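# Seat a staple stick on the open stapler's rail

## Task

Pick up one stick of staples from the tray and lower it over the rail of the opened stapler so it straddles the rail with its legs pointing down, pushed fully down. The stapler must end up lying flat and resting directly on the table. Finally release the stick and withdraw the gripper.

## Robot and tools

Robot: two six-joint arms, left_arm and right_arm, each ending in a two-finger parallel gripper with a wrist camera. In the scene frame the left base sits near (-0.031, +0.289, 0) m and the right near (-0.023, -0.323, 0) m, both turned only about 1 degree around z. Scene frame: origin at table-top height midway between the nominal bases, +x out over the table, +z up, left_arm toward +y. Arm names do not match image sides.

Frames: every hand position, orientation, target and offset for an arm is expressed in that arm's own base frame (nearly parallel to the scene frame). Fixed cameras and the table use the scene frame. On each gripper the fingers extend along its +z axis and close along its y axis. end_effector_position is the point midway between the finger pads, roughly 5 mm short of the tips. Printed positions can be off by a few centimetres, more when reaching far.

execute_actions(actions, cameras): actions is a list of actions; each action is a table of at most 15 rows, one row per control step of 1/30 s. If fewer than 15 rows are given, the final row repeats until 15 steps (0.5 s) are used. Every row holds 14 numbers in [-1, 1], always both arms: left_arm dx, dy, dz, rx, ry, rz, opening, then right_arm the same seven. dx..rz are offsets, not poses: each row is measured from that arm's Hand target as it was when the action began, along the arm's base axes, not from the previous row. Scale: 1.0 equals 0.6 m or 180 degrees. rx, ry, rz form one rotation vector, turning about the Hand target's position. Sending the same offset in a later action moves further again. Six zeros re-command the current Hand target. Opening is absolute: +1 fully open (0.070 m), -1 closed; a full close takes about 1 s or more. An empty actions list just returns state and images. cameras selects images: omitted, null or ["all"] gives all, [] gives none; an unknown name invalidates the call.

move(target, speed, blend, opening_speed, blocking, cameras): target is one 14-number row, or a list of up to 15 such rows, laid out and scaled like execute_actions. Every row is an offset from the Hand targets at the start of the move, not from the preceding row. Paths are straight, shortest-turn, finish together, last at least 0.5 s and are cut off at 10 s. speed is m/s, 0.002 to 2.2 (default 0.25), one value or one per target; rotation is capped at twice that in rad/s. blend (m) rounds corners between list targets. opening_speed (per second on the -1..1 scale, at least 0.2) ramps the fingers gradually. blocking=false returns after about 0.5 s while motion continues. Moves do not avoid obstacles or the other arm; faster moves lag, stray and strike harder, and aiming far past a contact presses harder. The result adds a move: line: done, off_target, moving, held or fault, with limits=paced (pose clipped) or limits=held (steps withheld).

wait(seconds 0 to 10) lets time pass holding the last commands. stop() brakes a running move. zoom_image(camera, region [x0, y0, x1, y1] in pixels, top-left origin, at most 504x504) enlarges part of the latest image of cam_low, cam_left_wrist or cam_right_wrist (each 896x504). read_manual(section="licences") only returns licence text. finished_scene(scene) ends the current scene irreversibly; pass its number.

Results: per arm end_effector_position (m) and end_effector_quat_wxyz in base frame, Hand target (last commanded pose after clipping; next offsets start from it), Tool commands, grip_measured (same scale as opening), Joint positions (last entry is measured opening in metres), Joint torques (drive output including arm weight; noisy, offset), and MOTOR HOT or fault lines. A gripper often stops short of its Hand target; another action, even zeros, requests it again, or add the missing distance as an offset.

Control details: each step the commanded orientation is limited to 32 degrees from the measured one, so large turns need several actions. Joint targets move at most 3 rad/s. Keep the wrist away from the arm's own first-joint axis and route paths around the base, or the shoulder posture may flip.

Gripping: at first contact, command about 0.05 below the grip_measured reading for a firm hold, less below for a lighter one. Pieces under about 2 mm thick get proportionally weaker grip. Pads give about 20 N each; closing fast can squeeze harder.

Avoid: dropping the stick or releasing it while moving; slamming or shoving hard; knocking the stapler or anything off the table (that fails the task). Contact torque at a joint's limit (21.8 N m for waist, shoulder, elbow; 7.6 N m for the three wrist joints, whose motors give only about 4 N m) halts that arm for 10 s. To end a push, command the target back beyond the gripper. Do not let the arms collide or one gripper close on the other's fingers; a clearance check may hold commands but does not guarantee separation. Holding loads, stretching out or straining toward unreachable poses heats motors: warning at 65 °C, and at 80 °C that arm goes limp for 30 to 60 s. Loose objects may occasionally be nudged by outside disturbances.

Each tool is called after "Request:" by a JSON object that holds its "fn" and its "kwargs", one argument or row to a line.

## Session

Request:
{"fn": "execute_actions", "kwargs": {
  "actions": []
}}

Scene clock: 0.00 s.
left_arm: end_effector_position=(+0.5946, -0.0171, +0.2590) grip_measured=+1.00 end_effector_quat_wxyz=(+0.443, +0.037, +0.863, -0.240) | right_arm: end_effector_position=(+0.2315, +0.0766, +0.1053) grip_measured=+1.00 end_effector_quat_wxyz=(-0.015, -0.195, +0.981, +0.012)
Joint positions: left_arm=[0.189 2.15 -2.095 -0.844 0.885 0.579 0.07] | right_arm=[0.295 1.475 -0.974 0.03 1.184 -0.109 0.07]
Joint torques (N m): no reading
Hand target: left_arm +0.5946, -0.0171, +0.2590; +0.443, +0.037, +0.863, -0.240 | right_arm +0.2315, +0.0766, +0.1053; -0.015, -0.195, +0.981, +0.012
Tool commands: left_gripper/opening=+1.0 right_gripper/opening=+1.0

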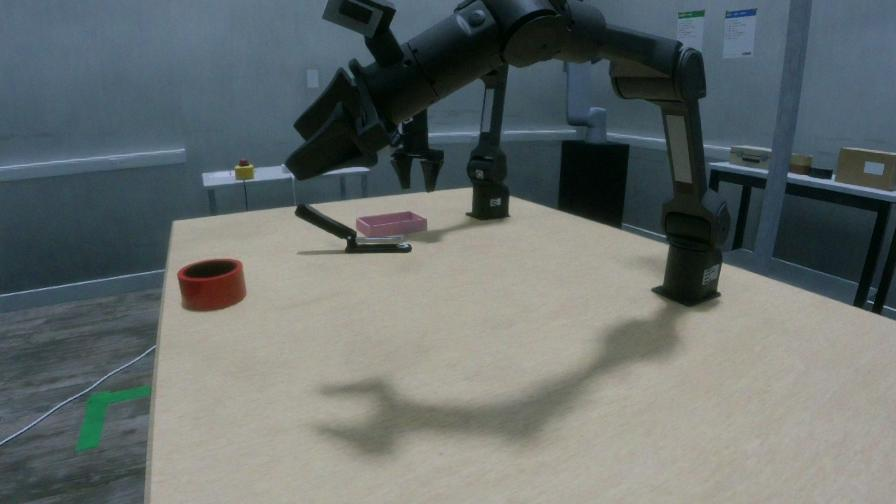

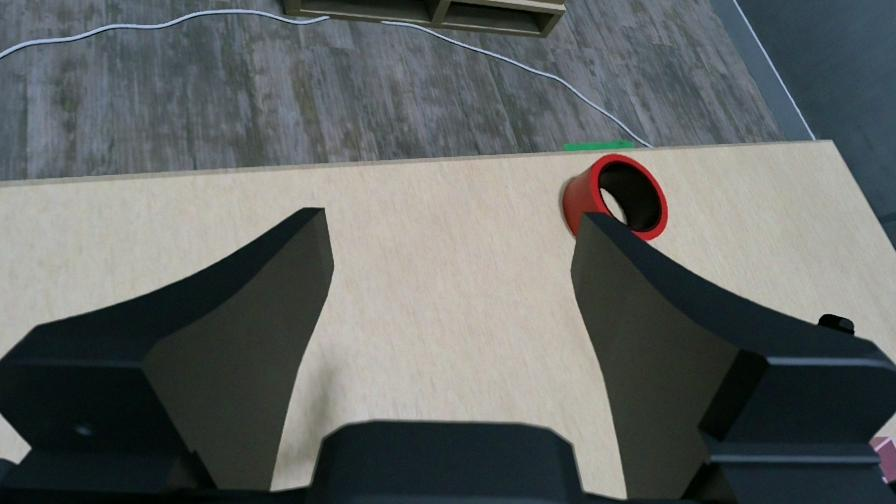

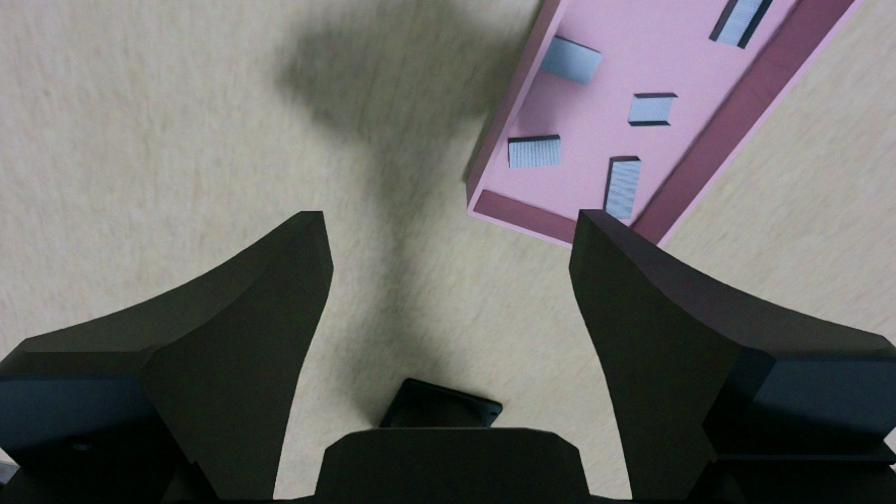

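Request:
{"fn": "move", "kwargs": {
  "target": [-0.33,0.2,0,0,0,0,1,0,0,0.3,0,0,0,1]
}}

Scene clock: 26.60 s.
left_arm: end_effector_position=(+0.3964, +0.1031, +0.2590) grip_measured=+1.00 end_effector_quat_wxyz=(+0.443, +0.036, +0.863, -0.240) | right_arm: end_effector_position=(+0.2316, +0.0766, +0.2854) grip_measured=+1.00 end_effector_quat_wxyz=(+0.298, -0.181, +0.936, +0.043)
Joint positions: left_arm=[0.719 1.637 -1.328 -1.1 1.191 1.164 0.07] | right_arm=[0.303 1.001 -1.173 0.02 1.22 -0.081 0.07]
Joint torques (N m): left_arm=[-0.17 -4.58 -6.37 -0.99 -0.17 0.15] | right_arm=[1.54 -0.18 -3.06 -0.15 -0.39 0.02]
Hand target: left_arm +0.3966, +0.1029, +0.2590; +0.443, +0.036, +0.863, -0.240 | right_arm +0.2315, +0.0766, +0.2853; +0.025, -0.194, +0.981, +0.016
Off the commanded pose: left_arm 0.000 m, 0 deg | right_arm 0.000 m, 37 deg; orientation clipped.
joint sent to its limit (right arm) — joint 5 (wrist pitch), upper limit. The joint targets are off in orientation, not in position.
move: off_target (right_arm); limits=paced

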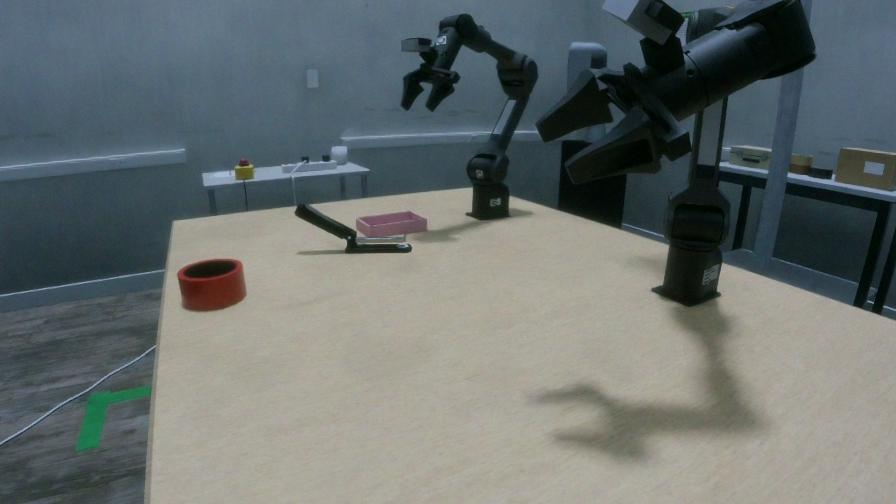

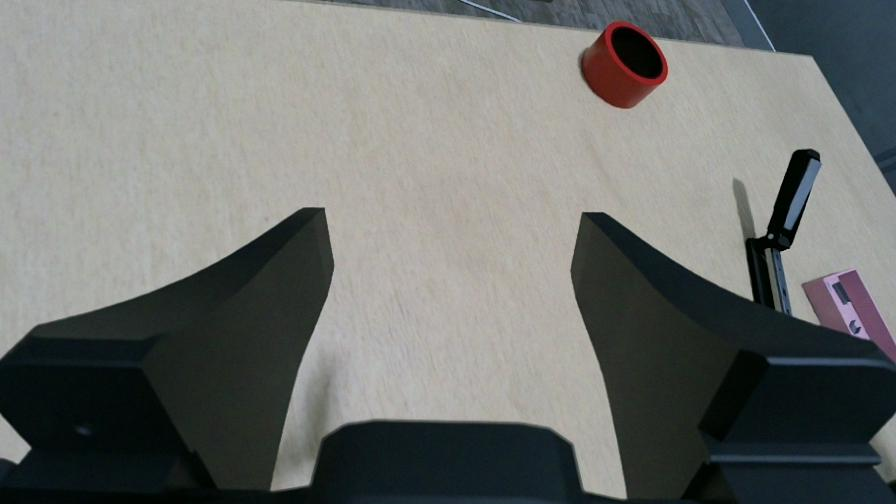

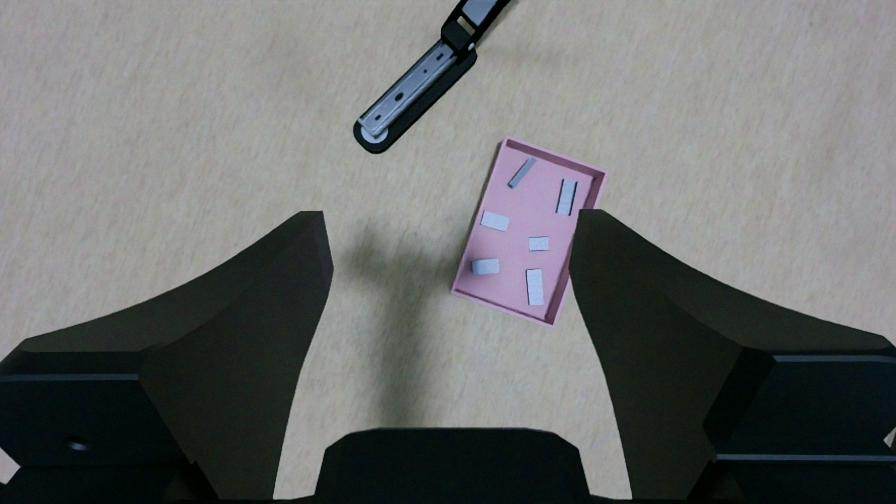

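Request:
{"fn": "zoom_image", "kwargs": {
  "camera": "cam_right_wrist",
  "region": [430, 120, 630, 340]
}}

Request:
{"fn": "zoom_image", "kwargs": {
  "camera": "cam_right_wrist",
  "region": [330, 0, 530, 170]
}}

Request:
{"fn": "zoom_image", "kwargs": {
  "camera": "cam_left_wrist",
  "region": [720, 130, 896, 370]
}}

Scaled by 2.291.

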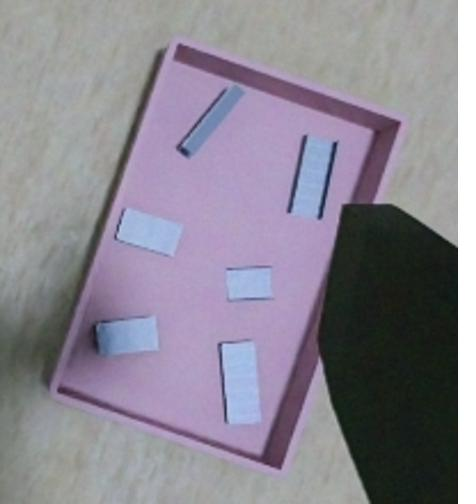

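Scaled by 2.520.

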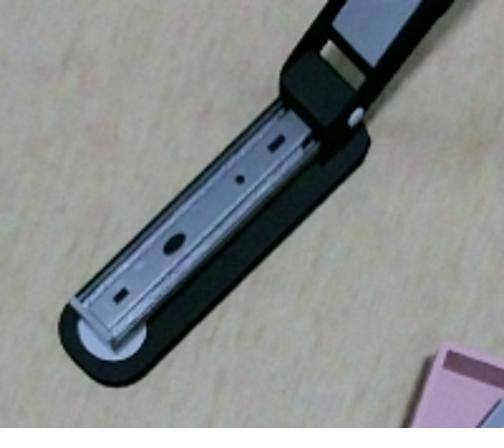

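Scaled by 2.100.

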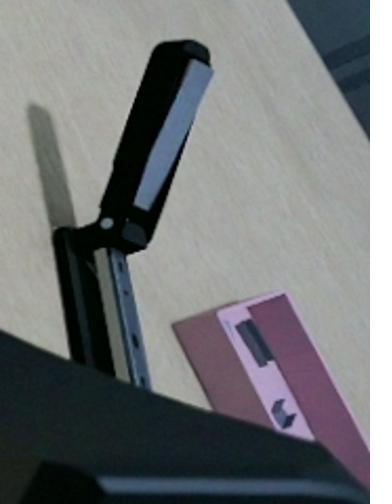

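Request:
{"fn": "move", "kwargs": {
  "target": [0,0,0,0,0,0,1,0.133,-0.11,-0.25,0,0,0,1],
  "cameras": ["cam_right_wrist"]
}}

Request:
{"fn": "zoom_image", "kwargs": {
  "camera": "cam_right_wrist",
  "region": [320, 0, 620, 300]
}}

Scene clock: 63.73 s.
left_arm: end_effector_position=(+0.3965, +0.1028, +0.2590) grip_measured=+1.00 end_effector_quat_wxyz=(+0.443, +0.037, +0.863, -0.240) | right_arm: end_effector_position=(+0.3111, +0.0106, +0.1346) grip_measured=+1.00 end_effector_quat_wxyz=(+0.039, -0.194, +0.980, +0.013)
Joint positions: left_arm=[0.718 1.637 -1.328 -1.1 1.191 1.164 0.07] | right_arm=[0.005 1.606 -1.238 0.044 1.22 -0.399 0.07]
Joint torques (N m): left_arm=[-0.63 -3.47 -5.7 -0.89 -0.04 0.21] | right_arm=[0.42 -5.1 -4.21 0.15 0.36 -0.08]
Hand target: left_arm +0.3966, +0.1029, +0.2590; +0.443, +0.037, +0.863, -0.240 | right_arm +0.3113, +0.0106, +0.1353; +0.025, -0.194, +0.981, +0.016
Off the commanded pose: left_arm 0.000 m, 0 deg | right_arm 0.001 m, 2 deg.
joint read past its limit (right arm) — joint 5 (wrist pitch), upper limit.
joint sent to its limit (right arm) — joint 5 (wrist pitch), upper limit. The joint targets still meet the commanded pose.
move: done

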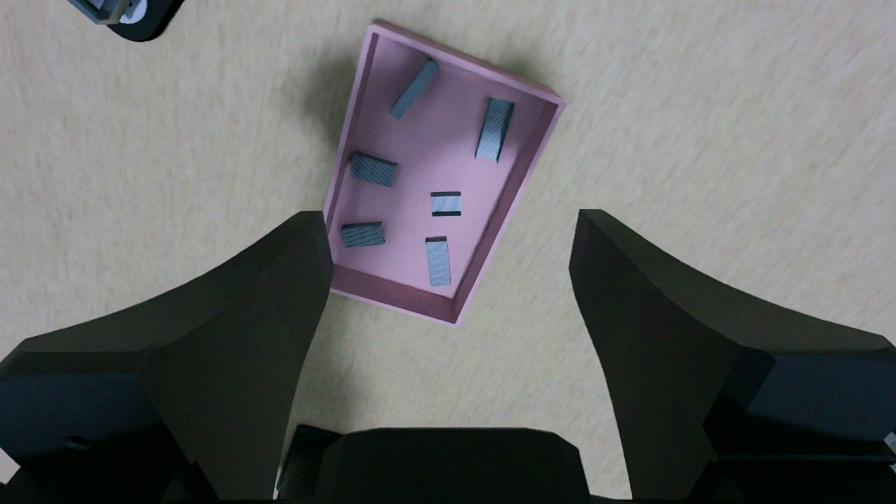

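Scaled by 1.680.

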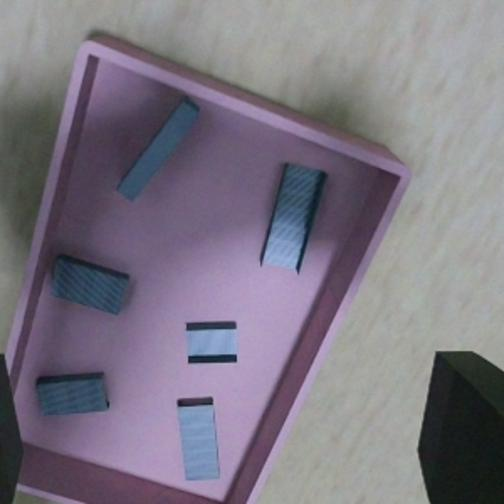

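Request:
{"fn": "move", "kwargs": {
  "target": [0,0,0,0,0,0,1,-0.1255,-0.041,-0.109,-0.013,0.0137,0.0306,-0.26],
  "cameras": ["cam_right_wrist"]
}}

Request:
{"fn": "zoom_image", "kwargs": {
  "camera": "cam_right_wrist",
  "region": [300, 0, 620, 300]
}}

Scene clock: 101.93 s.
left_arm: end_effector_position=(+0.3965, +0.1028, +0.2590) grip_measured=+1.00 end_effector_quat_wxyz=(+0.443, +0.037, +0.863, -0.240) | right_arm: end_effector_position=(+0.2356, -0.0140, +0.0696) grip_measured=-0.26 end_effector_quat_wxyz=(-0.001, -0.241, +0.971, +0.002)
Joint positions: left_arm=[0.718 1.637 -1.328 -1.1 1.191 1.164 0.07] | right_arm=[-0.062 1.483 -0.828 0.003 1.006 -0.55 0.026]
Joint torques (N m): left_arm=[-0.38 -3.73 -5.26 -0.9 0.05 0.23] | right_arm=[0.48 -3.55 -4.05 0.1 0.05 0.07]
Hand target: left_arm +0.3966, +0.1029, +0.2590; +0.443, +0.037, +0.863, -0.240 | right_arm +0.2360, -0.0140, +0.0699; -0.001, -0.241, +0.971, +0.002
Off the commanded pose: left_arm 0.000 m, 0 deg | right_arm 0.001 m, 0 deg.
move: done

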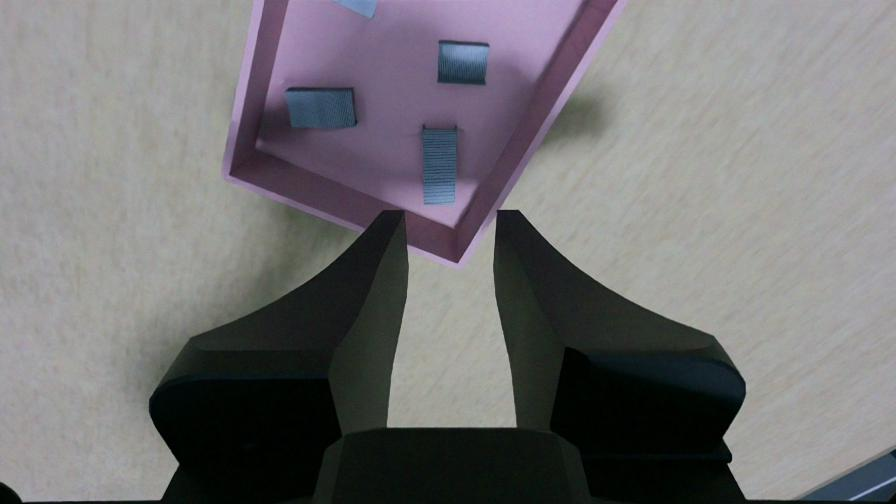

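Scaled by 1.575.

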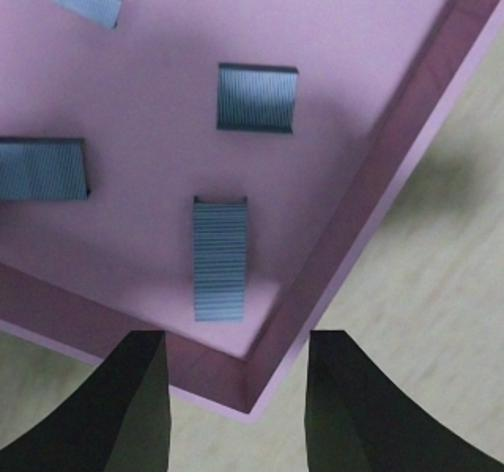

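Request:
{"fn": "move", "kwargs": {
  "target": [0,0,0,0,0,0,1,0.0025,0.0085,-0.0665,0,0,0,-0.46],
  "cameras": ["cam_right_wrist"]
}}

Request:
{"fn": "zoom_image", "kwargs": {
  "camera": "cam_right_wrist",
  "region": [350, 100, 550, 300]
}}

Scene clock: 136.73 s.
left_arm: end_effector_position=(+0.3965, +0.1028, +0.2590) grip_measured=+1.00 end_effector_quat_wxyz=(+0.443, +0.037, +0.863, -0.240) | right_arm: end_effector_position=(+0.2371, -0.0089, +0.0295) grip_measured=-0.46 end_effector_quat_wxyz=(-0.002, -0.241, +0.971, +0.002)
Joint positions: left_arm=[0.718 1.637 -1.328 -1.1 1.191 1.164 0.07] | right_arm=[-0.04 1.573 -0.74 0.003 0.829 -0.529 0.019]
Joint torques (N m): left_arm=[-0.36 -3.64 -5.52 -0.92 0.09 0.21] | right_arm=[1.15 -3.89 -2.95 0.11 0.02 0.03]
Hand target: left_arm +0.3966, +0.1029, +0.2590; +0.443, +0.037, +0.863, -0.240 | right_arm +0.2375, -0.0089, +0.0300; -0.001, -0.241, +0.971, +0.002
Off the commanded pose: left_arm 0.000 m, 0 deg | right_arm 0.001 m, 0 deg.
move: done

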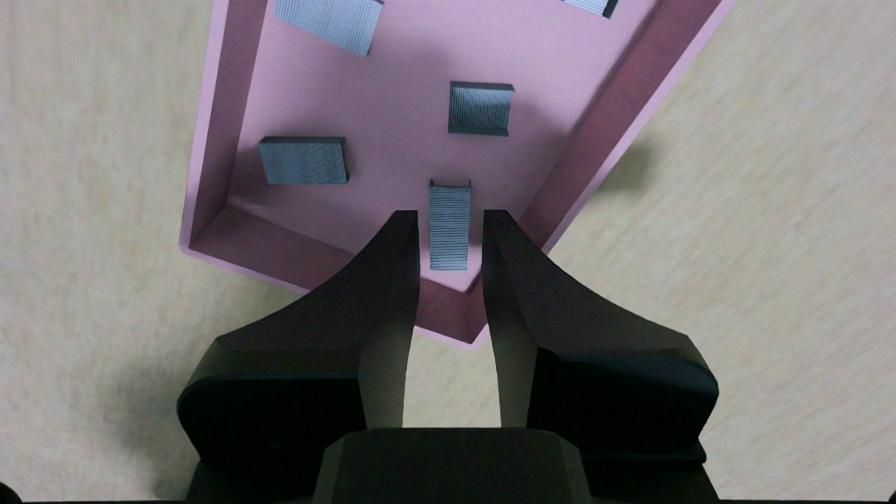

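Scaled by 2.520.

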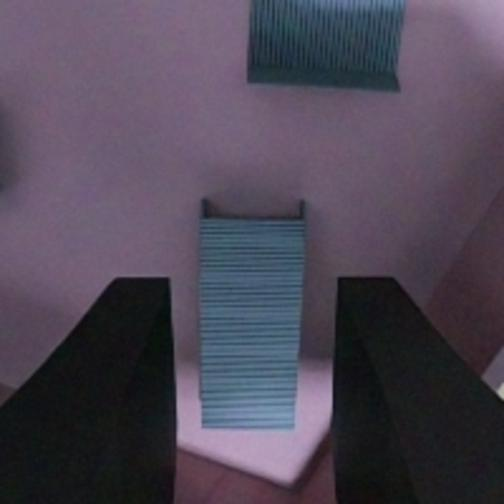

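Request:
{"fn": "move", "kwargs": {
  "target": [
    [0,0,0,0,0,0,1,-0.0025,0,-0.0300,0,0,0,-0.46]
  ],
  "speed": 0.05,
  "cameras": ["cam_right_wrist"]
}}

Request:
{"fn": "zoom_image", "kwargs": {
  "camera": "cam_right_wrist",
  "region": [350, 100, 550, 300]
}}

Scene clock: 146.47 s.
left_arm: end_effector_position=(+0.3965, +0.1028, +0.2590) grip_measured=+1.00 end_effector_quat_wxyz=(+0.443, +0.037, +0.863, -0.240) | right_arm: end_effector_position=(+0.2361, -0.0089, +0.0119) grip_measured=-0.46 end_effector_quat_wxyz=(-0.001, -0.241, +0.971, +0.001)
Joint positions: left_arm=[0.718 1.637 -1.328 -1.1 1.191 1.164 0.07] | right_arm=[-0.04 1.614 -0.7 0.003 0.745 -0.529 0.019]
Joint torques (N m): left_arm=[-0.17 -3.69 -5.89 -1.03 0.07 0.24] | right_arm=[-0.17 -3.52 -2.62 0.01 0.04 -0.07]
Hand target: left_arm +0.3966, +0.1029, +0.2590; +0.443, +0.037, +0.863, -0.240 | right_arm +0.2360, -0.0089, +0.0120; -0.001, -0.241, +0.971, +0.002
Off the commanded pose: left_arm 0.000 m, 0 deg | right_arm 0.000 m, 0 deg.
move: done

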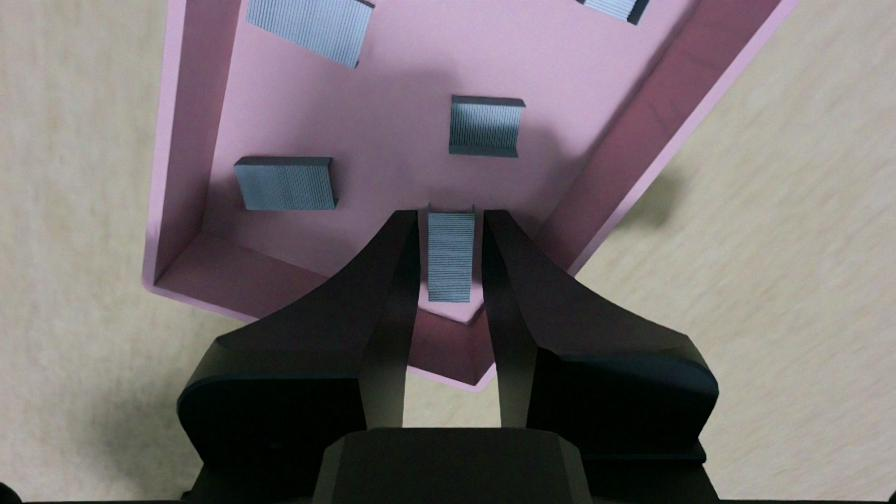

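Scaled by 2.520.

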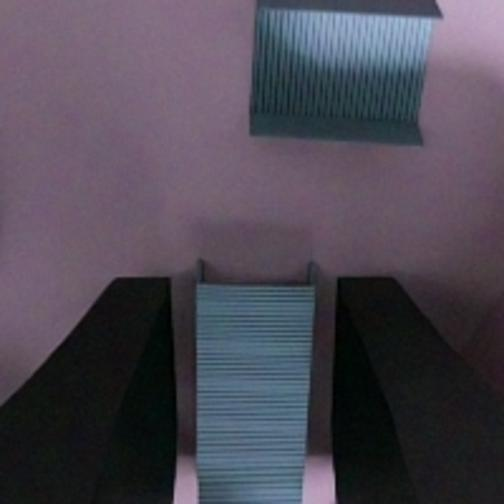

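Request:
{"fn": "move", "kwargs": {
  "target": [
    [0,0,0,0,0,0,1,0,0,-0.0058,0,0,0,-0.46]
  ],
  "speed": 0.03,
  "cameras": []
}}

Request:
{"fn": "move", "kwargs": {
  "target": [
    [0,0,0,0,0,0,1,0,0,0,0,0,0,-0.72]
  ],
  "opening_speed": 0.2,
  "cameras": ["cam_right_wrist"]
}}

Request:
{"fn": "zoom_image", "kwargs": {
  "camera": "cam_right_wrist",
  "region": [350, 100, 550, 300]
}}

Scene clock: 172.93 s.
left_arm: end_effector_position=(+0.3965, +0.1028, +0.2590) grip_measured=+1.00 end_effector_quat_wxyz=(+0.443, +0.037, +0.863, -0.240) | right_arm: end_effector_position=(+0.2362, -0.0089, +0.0088) grip_measured=-0.46 end_effector_quat_wxyz=(+0.000, -0.241, +0.970, +0.001)
Joint positions: left_arm=[0.718 1.637 -1.328 -1.1 1.191 1.164 0.07] | right_arm=[-0.04 1.623 -0.694 0.003 0.73 -0.53 0.019]
Joint torques (N m): left_arm=[-0.53 -3.56 -5.77 -0.98 0.03 0.22] | right_arm=[-0.31 -3.19 -1.9 0.12 -0.1 -0.1]
Hand target: left_arm +0.3966, +0.1029, +0.2590; +0.443, +0.037, +0.863, -0.240 | right_arm +0.2360, -0.0089, +0.0086; -0.001, -0.241, +0.971, +0.002
Off the commanded pose: left_arm 0.000 m, 0 deg | right_arm 0.000 m, 0 deg.
move: done

Scene clock: 174.43 s.
left_arm: end_effector_position=(+0.3965, +0.1028, +0.2590) grip_measured=+1.00 end_effector_quat_wxyz=(+0.443, +0.037, +0.863, -0.240) | right_arm: end_effector_position=(+0.2362, -0.0089, +0.0088) grip_measured=-0.61 end_effector_quat_wxyz=(+0.000, -0.241, +0.970, +0.001)
Joint positions: left_arm=[0.718 1.637 -1.328 -1.1 1.191 1.164 0.07] | right_arm=[-0.04 1.623 -0.694 0.003 0.73 -0.53 0.014]
Joint torques (N m): left_arm=[-0.25 -3.6 -5.72 -0.97 0.09 0.26] | right_arm=[-0.16 -3.06 -1.81 0.08 0.03 -0.06]
Hand target: left_arm +0.3966, +0.1029, +0.2590; +0.443, +0.037, +0.863, -0.240 | right_arm +0.2360, -0.0089, +0.0086; -0.001, -0.241, +0.971, +0.002
Off the commanded pose: left_arm 0.000 m, 0 deg | right_arm 0.000 m, 0 deg.
move: done

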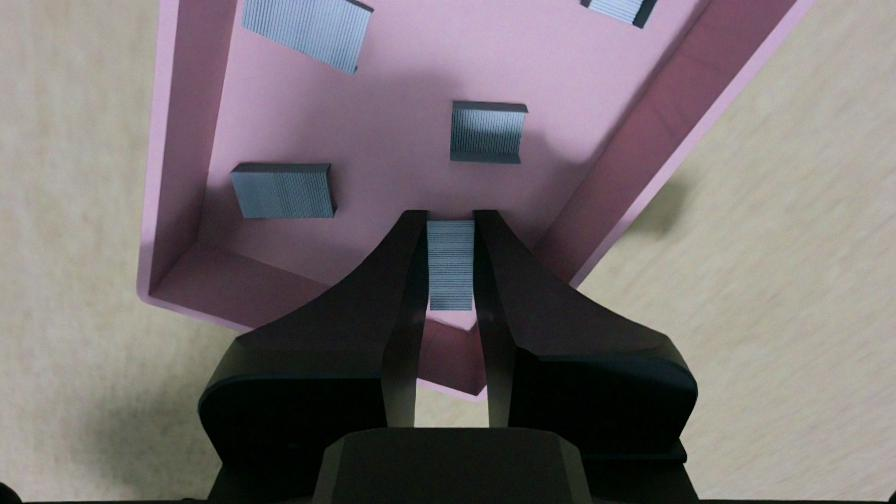

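Scaled by 2.520.

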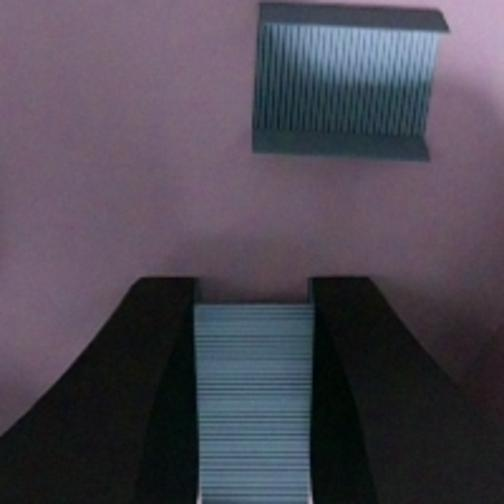

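Request:
{"fn": "move", "kwargs": {
  "target": [
    [0,0,0,0,0,0,1,0,0,0.127,0,0,0,-0.67],
    [0,0,0,0,0,0,1,0.1958,0.2765,0.127,0,0,-0.291,-0.67]
  ],
  "blend": [0.02,0],
  "speed": 0.2
}}

Request:
{"fn": "zoom_image", "kwargs": {
  "camera": "cam_right_wrist",
  "region": [320, 100, 620, 360]
}}

Request:
{"fn": "zoom_image", "kwargs": {
  "camera": "cam_low",
  "region": [260, 100, 500, 280]
}}

Scene clock: 211.37 s.
left_arm: end_effector_position=(+0.3965, +0.1028, +0.2590) grip_measured=+1.00 end_effector_quat_wxyz=(+0.443, +0.037, +0.863, -0.240) | right_arm: end_effector_position=(+0.3536, +0.1574, +0.0846) grip_measured=-0.61 end_effector_quat_wxyz=(+0.002, +0.212, +0.977, +0.004)
Joint positions: left_arm=[0.718 1.637 -1.328 -1.1 1.191 1.164 0.07] | right_arm=[0.417 1.956 -1.525 0.004 1.219 0.843 0.014]
Joint torques (N m): left_arm=[-0.32 -3.64 -5.88 -0.94 0 0.25] | right_arm=[0.64 -6.71 -3.05 -0.24 -0.01 -0.09]
Hand target: left_arm +0.3966, +0.1029, +0.2590; +0.443, +0.037, +0.863, -0.240 | right_arm +0.3535, +0.1570, +0.0848; +0.000, +0.212, +0.977, +0.002
Off the commanded pose: left_arm 0.000 m, 0 deg | right_arm 0.000 m, 0 deg.
joint sent to its limit (right arm) — joint 5 (wrist pitch), upper limit. The joint targets still meet the commanded pose.
move: done

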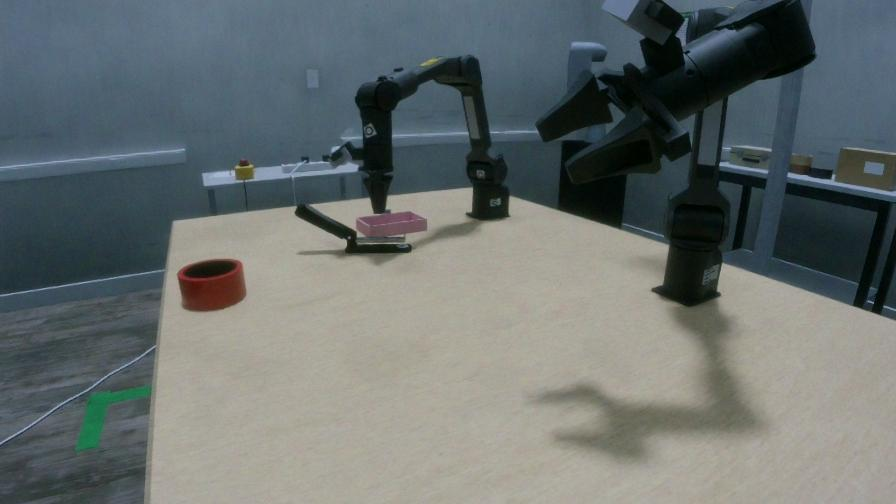

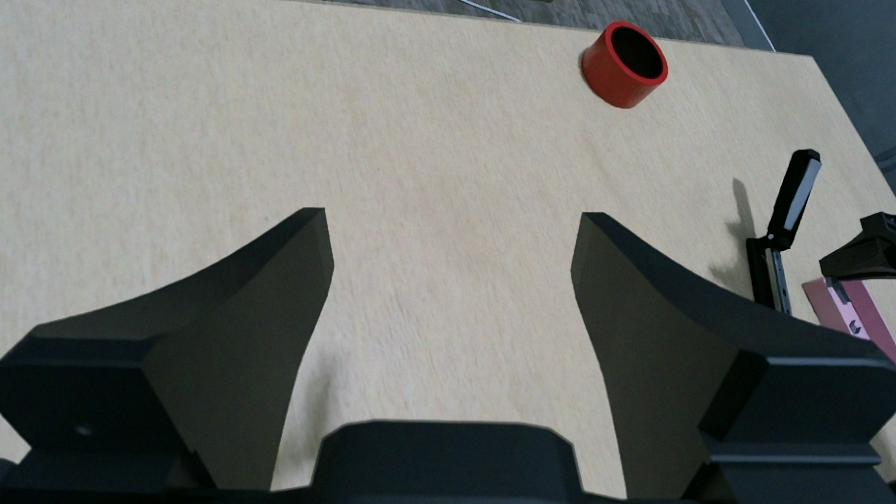

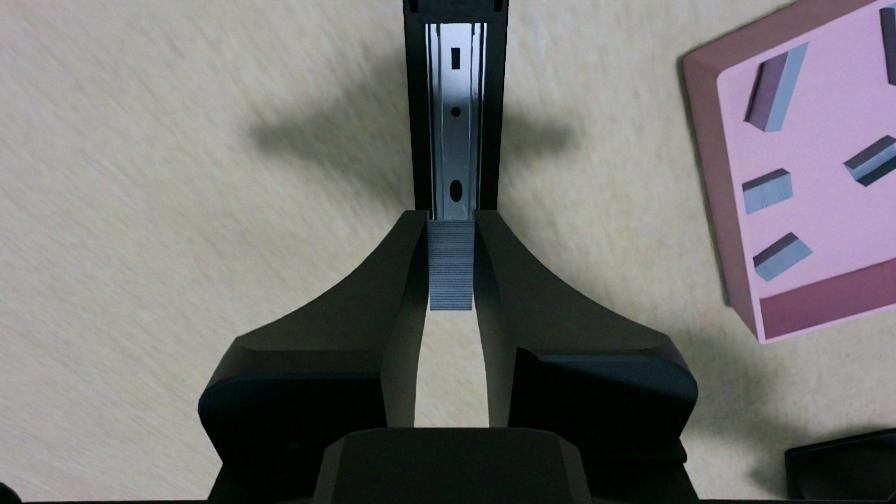

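Scaled by 1.680.

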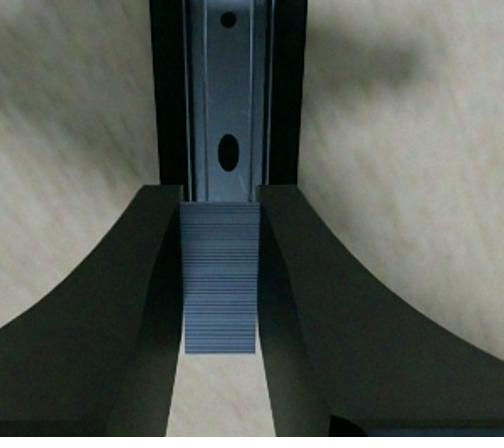

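Scaled by 2.100.

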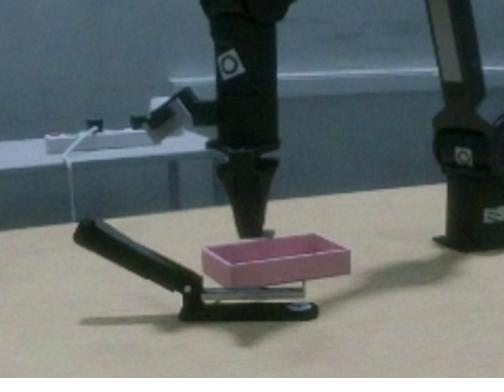

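Request:
{"fn": "zoom_image", "kwargs": {
  "camera": "cam_right_wrist",
  "region": [395, 0, 515, 120]
}}

Request:
{"fn": "zoom_image", "kwargs": {
  "camera": "cam_right_wrist",
  "region": [395, 110, 515, 230]
}}

Request:
{"fn": "zoom_image", "kwargs": {
  "camera": "cam_left_wrist",
  "region": [740, 210, 830, 320]
}}

Request:
{"fn": "zoom_image", "kwargs": {
  "camera": "cam_low",
  "region": [330, 200, 430, 260]
}}

Scaled by 4.200.

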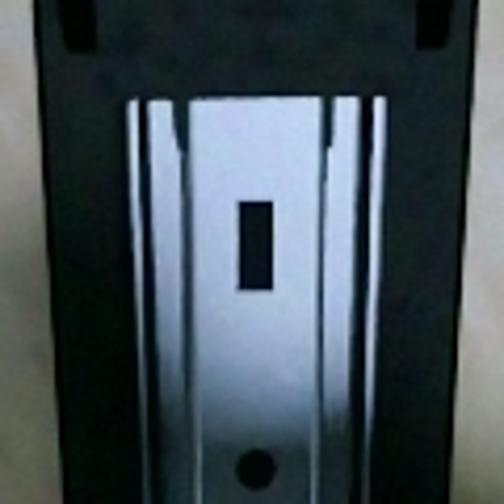

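Scaled by 4.200.

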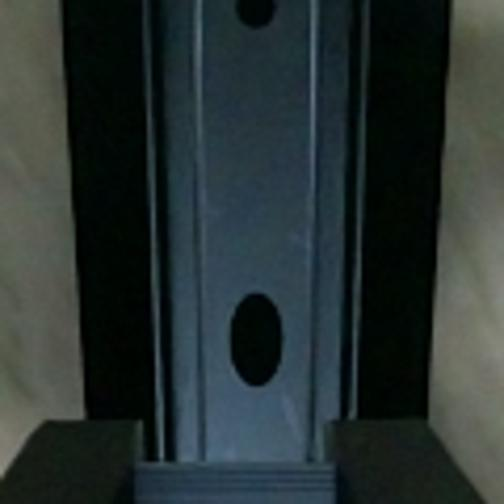

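Scaled by 4.582.

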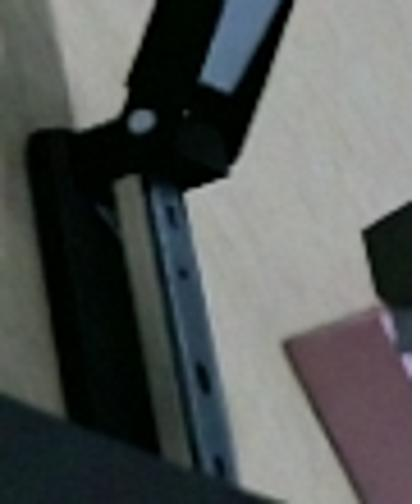

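Scaled by 5.040.

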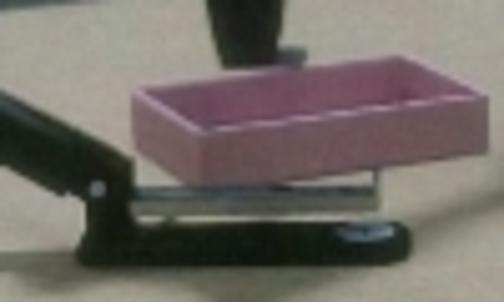

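Request:
{"fn": "move", "kwargs": {
  "target": [
    [0,0,0,0,0,0,1,-0.1675,0.075,-0.08,0,0,0,-0.67],
    [0,0,0,0,0,0,1,-0.1675,0.075,-0.13,0,0,0,-0.67]
  ],
  "speed": [0.15,0.04],
  "cameras": ["cam_right_wrist"]
}}

Request:
{"fn": "move", "kwargs": {
  "target": [0,0,0,0,0,0,1,0,0,0.00,0,0,0,-0.5],
  "opening_speed": 0.2
}}

Request:
{"fn": "zoom_image", "kwargs": {
  "camera": "cam_right_wrist",
  "region": [390, 190, 510, 330]
}}

Request:
{"fn": "zoom_image", "kwargs": {
  "camera": "cam_low",
  "region": [360, 180, 480, 270]
}}

Scene clock: 277.20 s.
left_arm: end_effector_position=(+0.3965, +0.1028, +0.2590) grip_measured=+1.00 end_effector_quat_wxyz=(+0.443, +0.037, +0.863, -0.240) | right_arm: end_effector_position=(+0.2528, +0.2022, +0.0064) grip_measured=-0.61 end_effector_quat_wxyz=(+0.000, +0.212, +0.977, +0.002)
Joint positions: left_arm=[0.718 1.637 -1.328 -1.1 1.191 1.164 0.07] | right_arm=[0.673 1.88 -1.056 0.004 0.832 1.098 0.014]
Joint torques (N m): left_arm=[-0.09 -3.55 -5.9 -0.95 -0.04 0.21] | right_arm=[-0.26 -5.57 -2.61 -0.17 0.08 -0.08]
Hand target: left_arm +0.3966, +0.1029, +0.2590; +0.443, +0.037, +0.863, -0.240 | right_arm +0.2530, +0.2020, +0.0068; +0.000, +0.212, +0.977, +0.002
Off the commanded pose: left_arm 0.000 m, 0 deg | right_arm 0.000 m, 0 deg.
move: done

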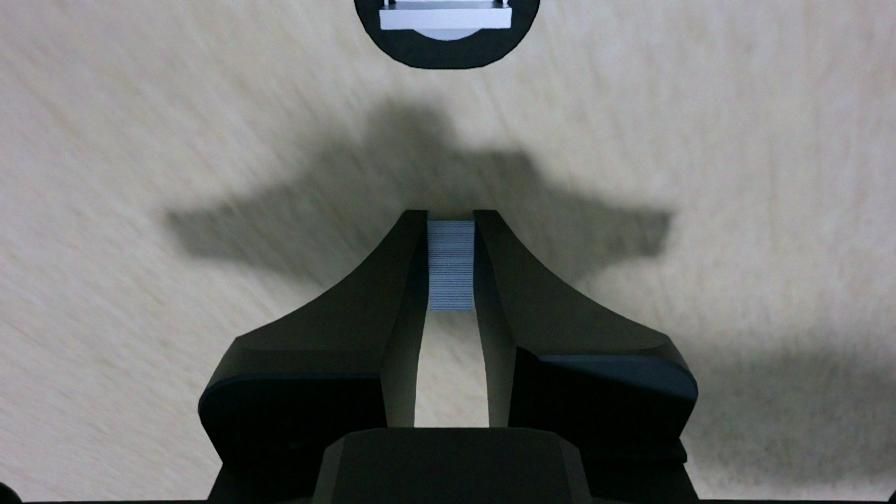

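Scene clock: 278.27 s.
left_arm: end_effector_position=(+0.3965, +0.1028, +0.2590) grip_measured=+1.00 end_effector_quat_wxyz=(+0.443, +0.037, +0.863, -0.240) | right_arm: end_effector_position=(+0.2526, +0.2021, +0.0064) grip_measured=-0.50 end_effector_quat_wxyz=(+0.000, +0.212, +0.977, +0.001)
Joint positions: left_arm=[0.718 1.637 -1.328 -1.1 1.191 1.164 0.07] | right_arm=[0.673 1.88 -1.056 0.004 0.833 1.098 0.017]
Joint torques (N m): left_arm=[-0.39 -3.71 -6.13 -0.95 -0.02 0.28] | right_arm=[-0.3 -6.04 -3.75 -0.06 0.09 -0.07]
Hand target: left_arm +0.3966, +0.1029, +0.2590; +0.443, +0.037, +0.863, -0.240 | right_arm +0.2530, +0.2020, +0.0068; +0.000, +0.212, +0.977, +0.002
Off the commanded pose: left_arm 0.000 m, 0 deg | right_arm 0.000 m, 0 deg.
move: done

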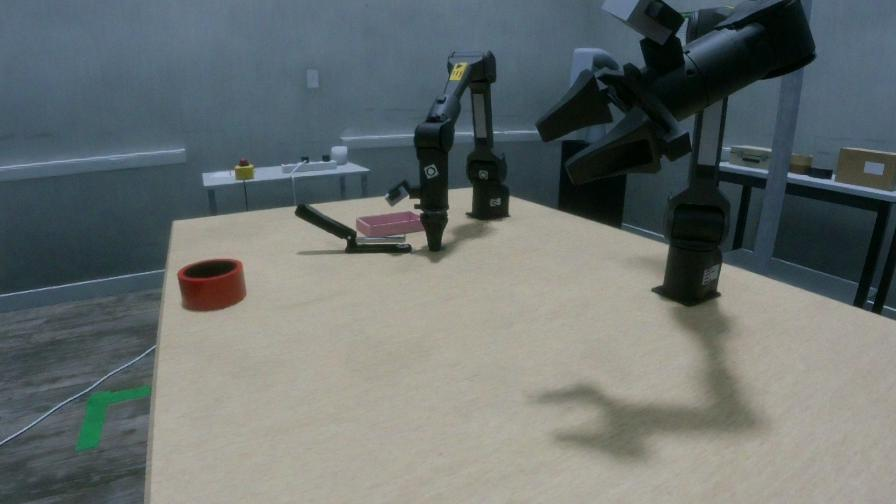

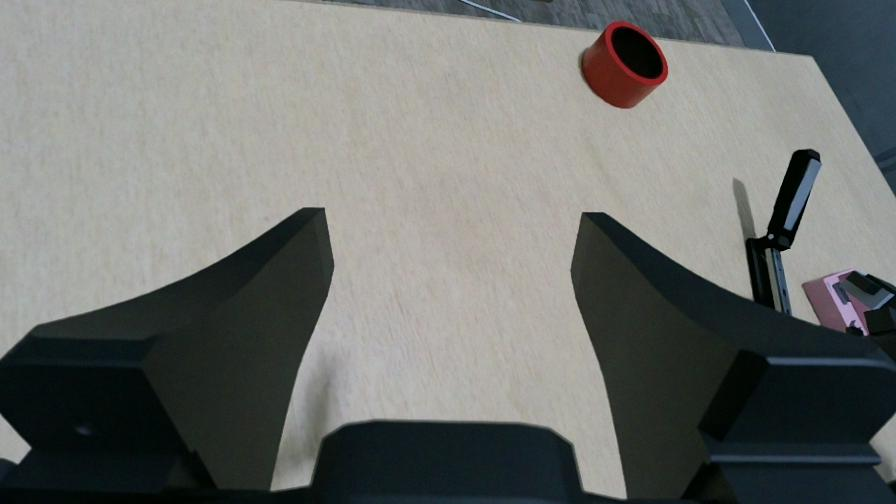

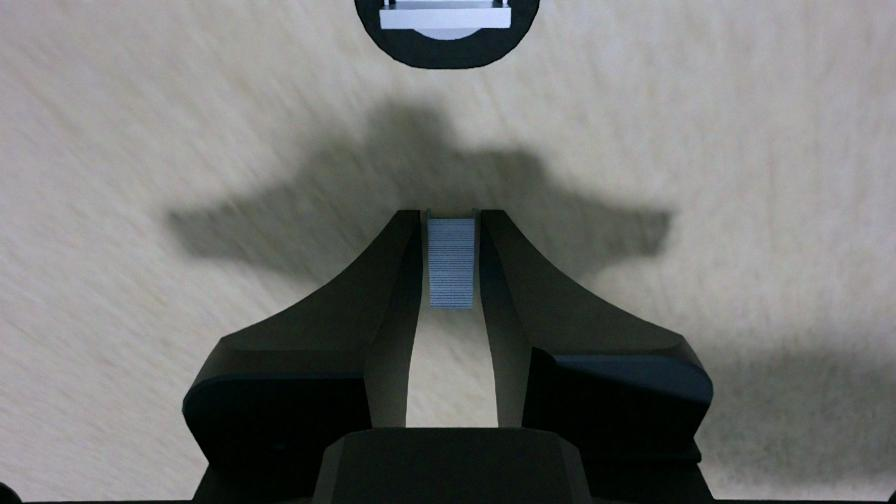

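Scaled by 3.600.

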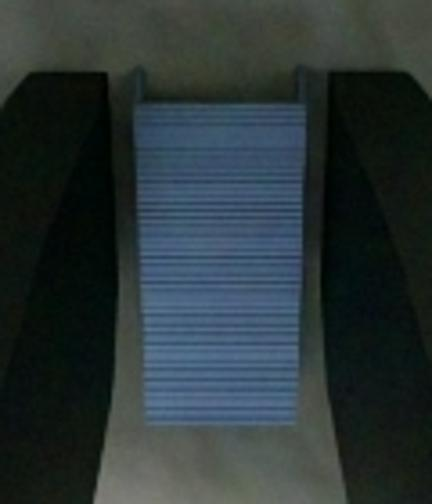

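Scaled by 4.200.

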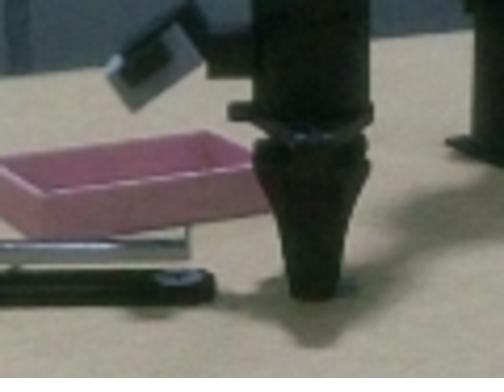

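Request:
{"fn": "move", "kwargs": {
  "target": [
    [0,0,0,0,0,0,1,-0.006,0.0027,0.0030,0,0,0,-0.5]
  ],
  "speed": 0.03,
  "cameras": []
}}

Request:
{"fn": "move", "kwargs": {
  "target": [
    [0,0,0,0,0,0,1,0,0,0,0,0,0,-0.68]
  ],
  "opening_speed": 0.2,
  "cameras": ["cam_right_wrist"]
}}

Request:
{"fn": "zoom_image", "kwargs": {
  "camera": "cam_right_wrist",
  "region": [390, 190, 510, 330]
}}

Scene clock: 291.20 s.
left_arm: end_effector_position=(+0.3965, +0.1028, +0.2590) grip_measured=+1.00 end_effector_quat_wxyz=(+0.443, +0.037, +0.863, -0.240) | right_arm: end_effector_position=(+0.2496, +0.2038, +0.0087) grip_measured=-0.50 end_effector_quat_wxyz=(+0.000, +0.213, +0.977, +0.002)
Joint positions: left_arm=[0.718 1.637 -1.328 -1.1 1.191 1.164 0.07] | right_arm=[0.683 1.87 -1.052 0.004 0.837 1.109 0.018]
Joint torques (N m): left_arm=[-0.16 -3.58 -6.21 -0.91 -0.05 0.25] | right_arm=[1.59 -5.84 -1.84 -0.13 0.02 0]
Hand target: left_arm +0.3966, +0.1029, +0.2590; +0.443, +0.037, +0.863, -0.240 | right_arm +0.2494, +0.2036, +0.0086; +0.000, +0.212, +0.977, +0.002
Off the commanded pose: left_arm 0.000 m, 0 deg | right_arm 0.000 m, 0 deg.
move: done

Scene clock: 292.30 s.
left_arm: end_effector_position=(+0.3965, +0.1028, +0.2590) grip_measured=+1.00 end_effector_quat_wxyz=(+0.443, +0.037, +0.863, -0.240) | right_arm: end_effector_position=(+0.2494, +0.2036, +0.0086) grip_measured=-0.62 end_effector_quat_wxyz=(+0.000, +0.213, +0.977, +0.002)
Joint positions: left_arm=[0.718 1.637 -1.328 -1.1 1.191 1.164 0.07] | right_arm=[0.683 1.87 -1.051 0.004 0.837 1.109 0.013]
Joint torques (N m): left_arm=[-0.47 -3.57 -6.13 -0.93 -0.03 0.26] | right_arm=[1.49 -5.47 -2.17 -0.24 -0.09 -0.11]
Hand target: left_arm +0.3966, +0.1029, +0.2590; +0.443, +0.037, +0.863, -0.240 | right_arm +0.2494, +0.2036, +0.0086; +0.000, +0.212, +0.977, +0.002
Off the commanded pose: left_arm 0.000 m, 0 deg | right_arm 0.000 m, 0 deg.
move: done

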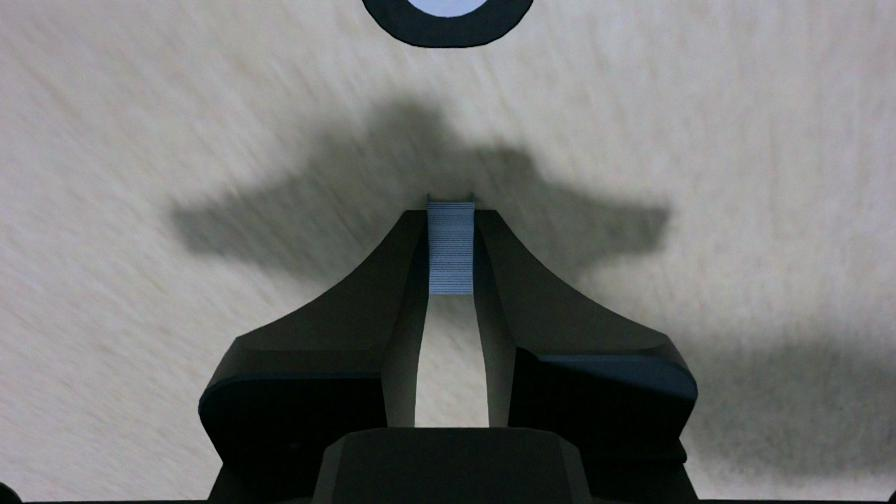

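Scaled by 3.600.

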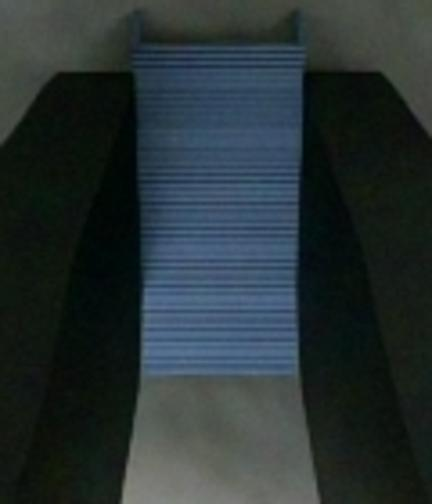

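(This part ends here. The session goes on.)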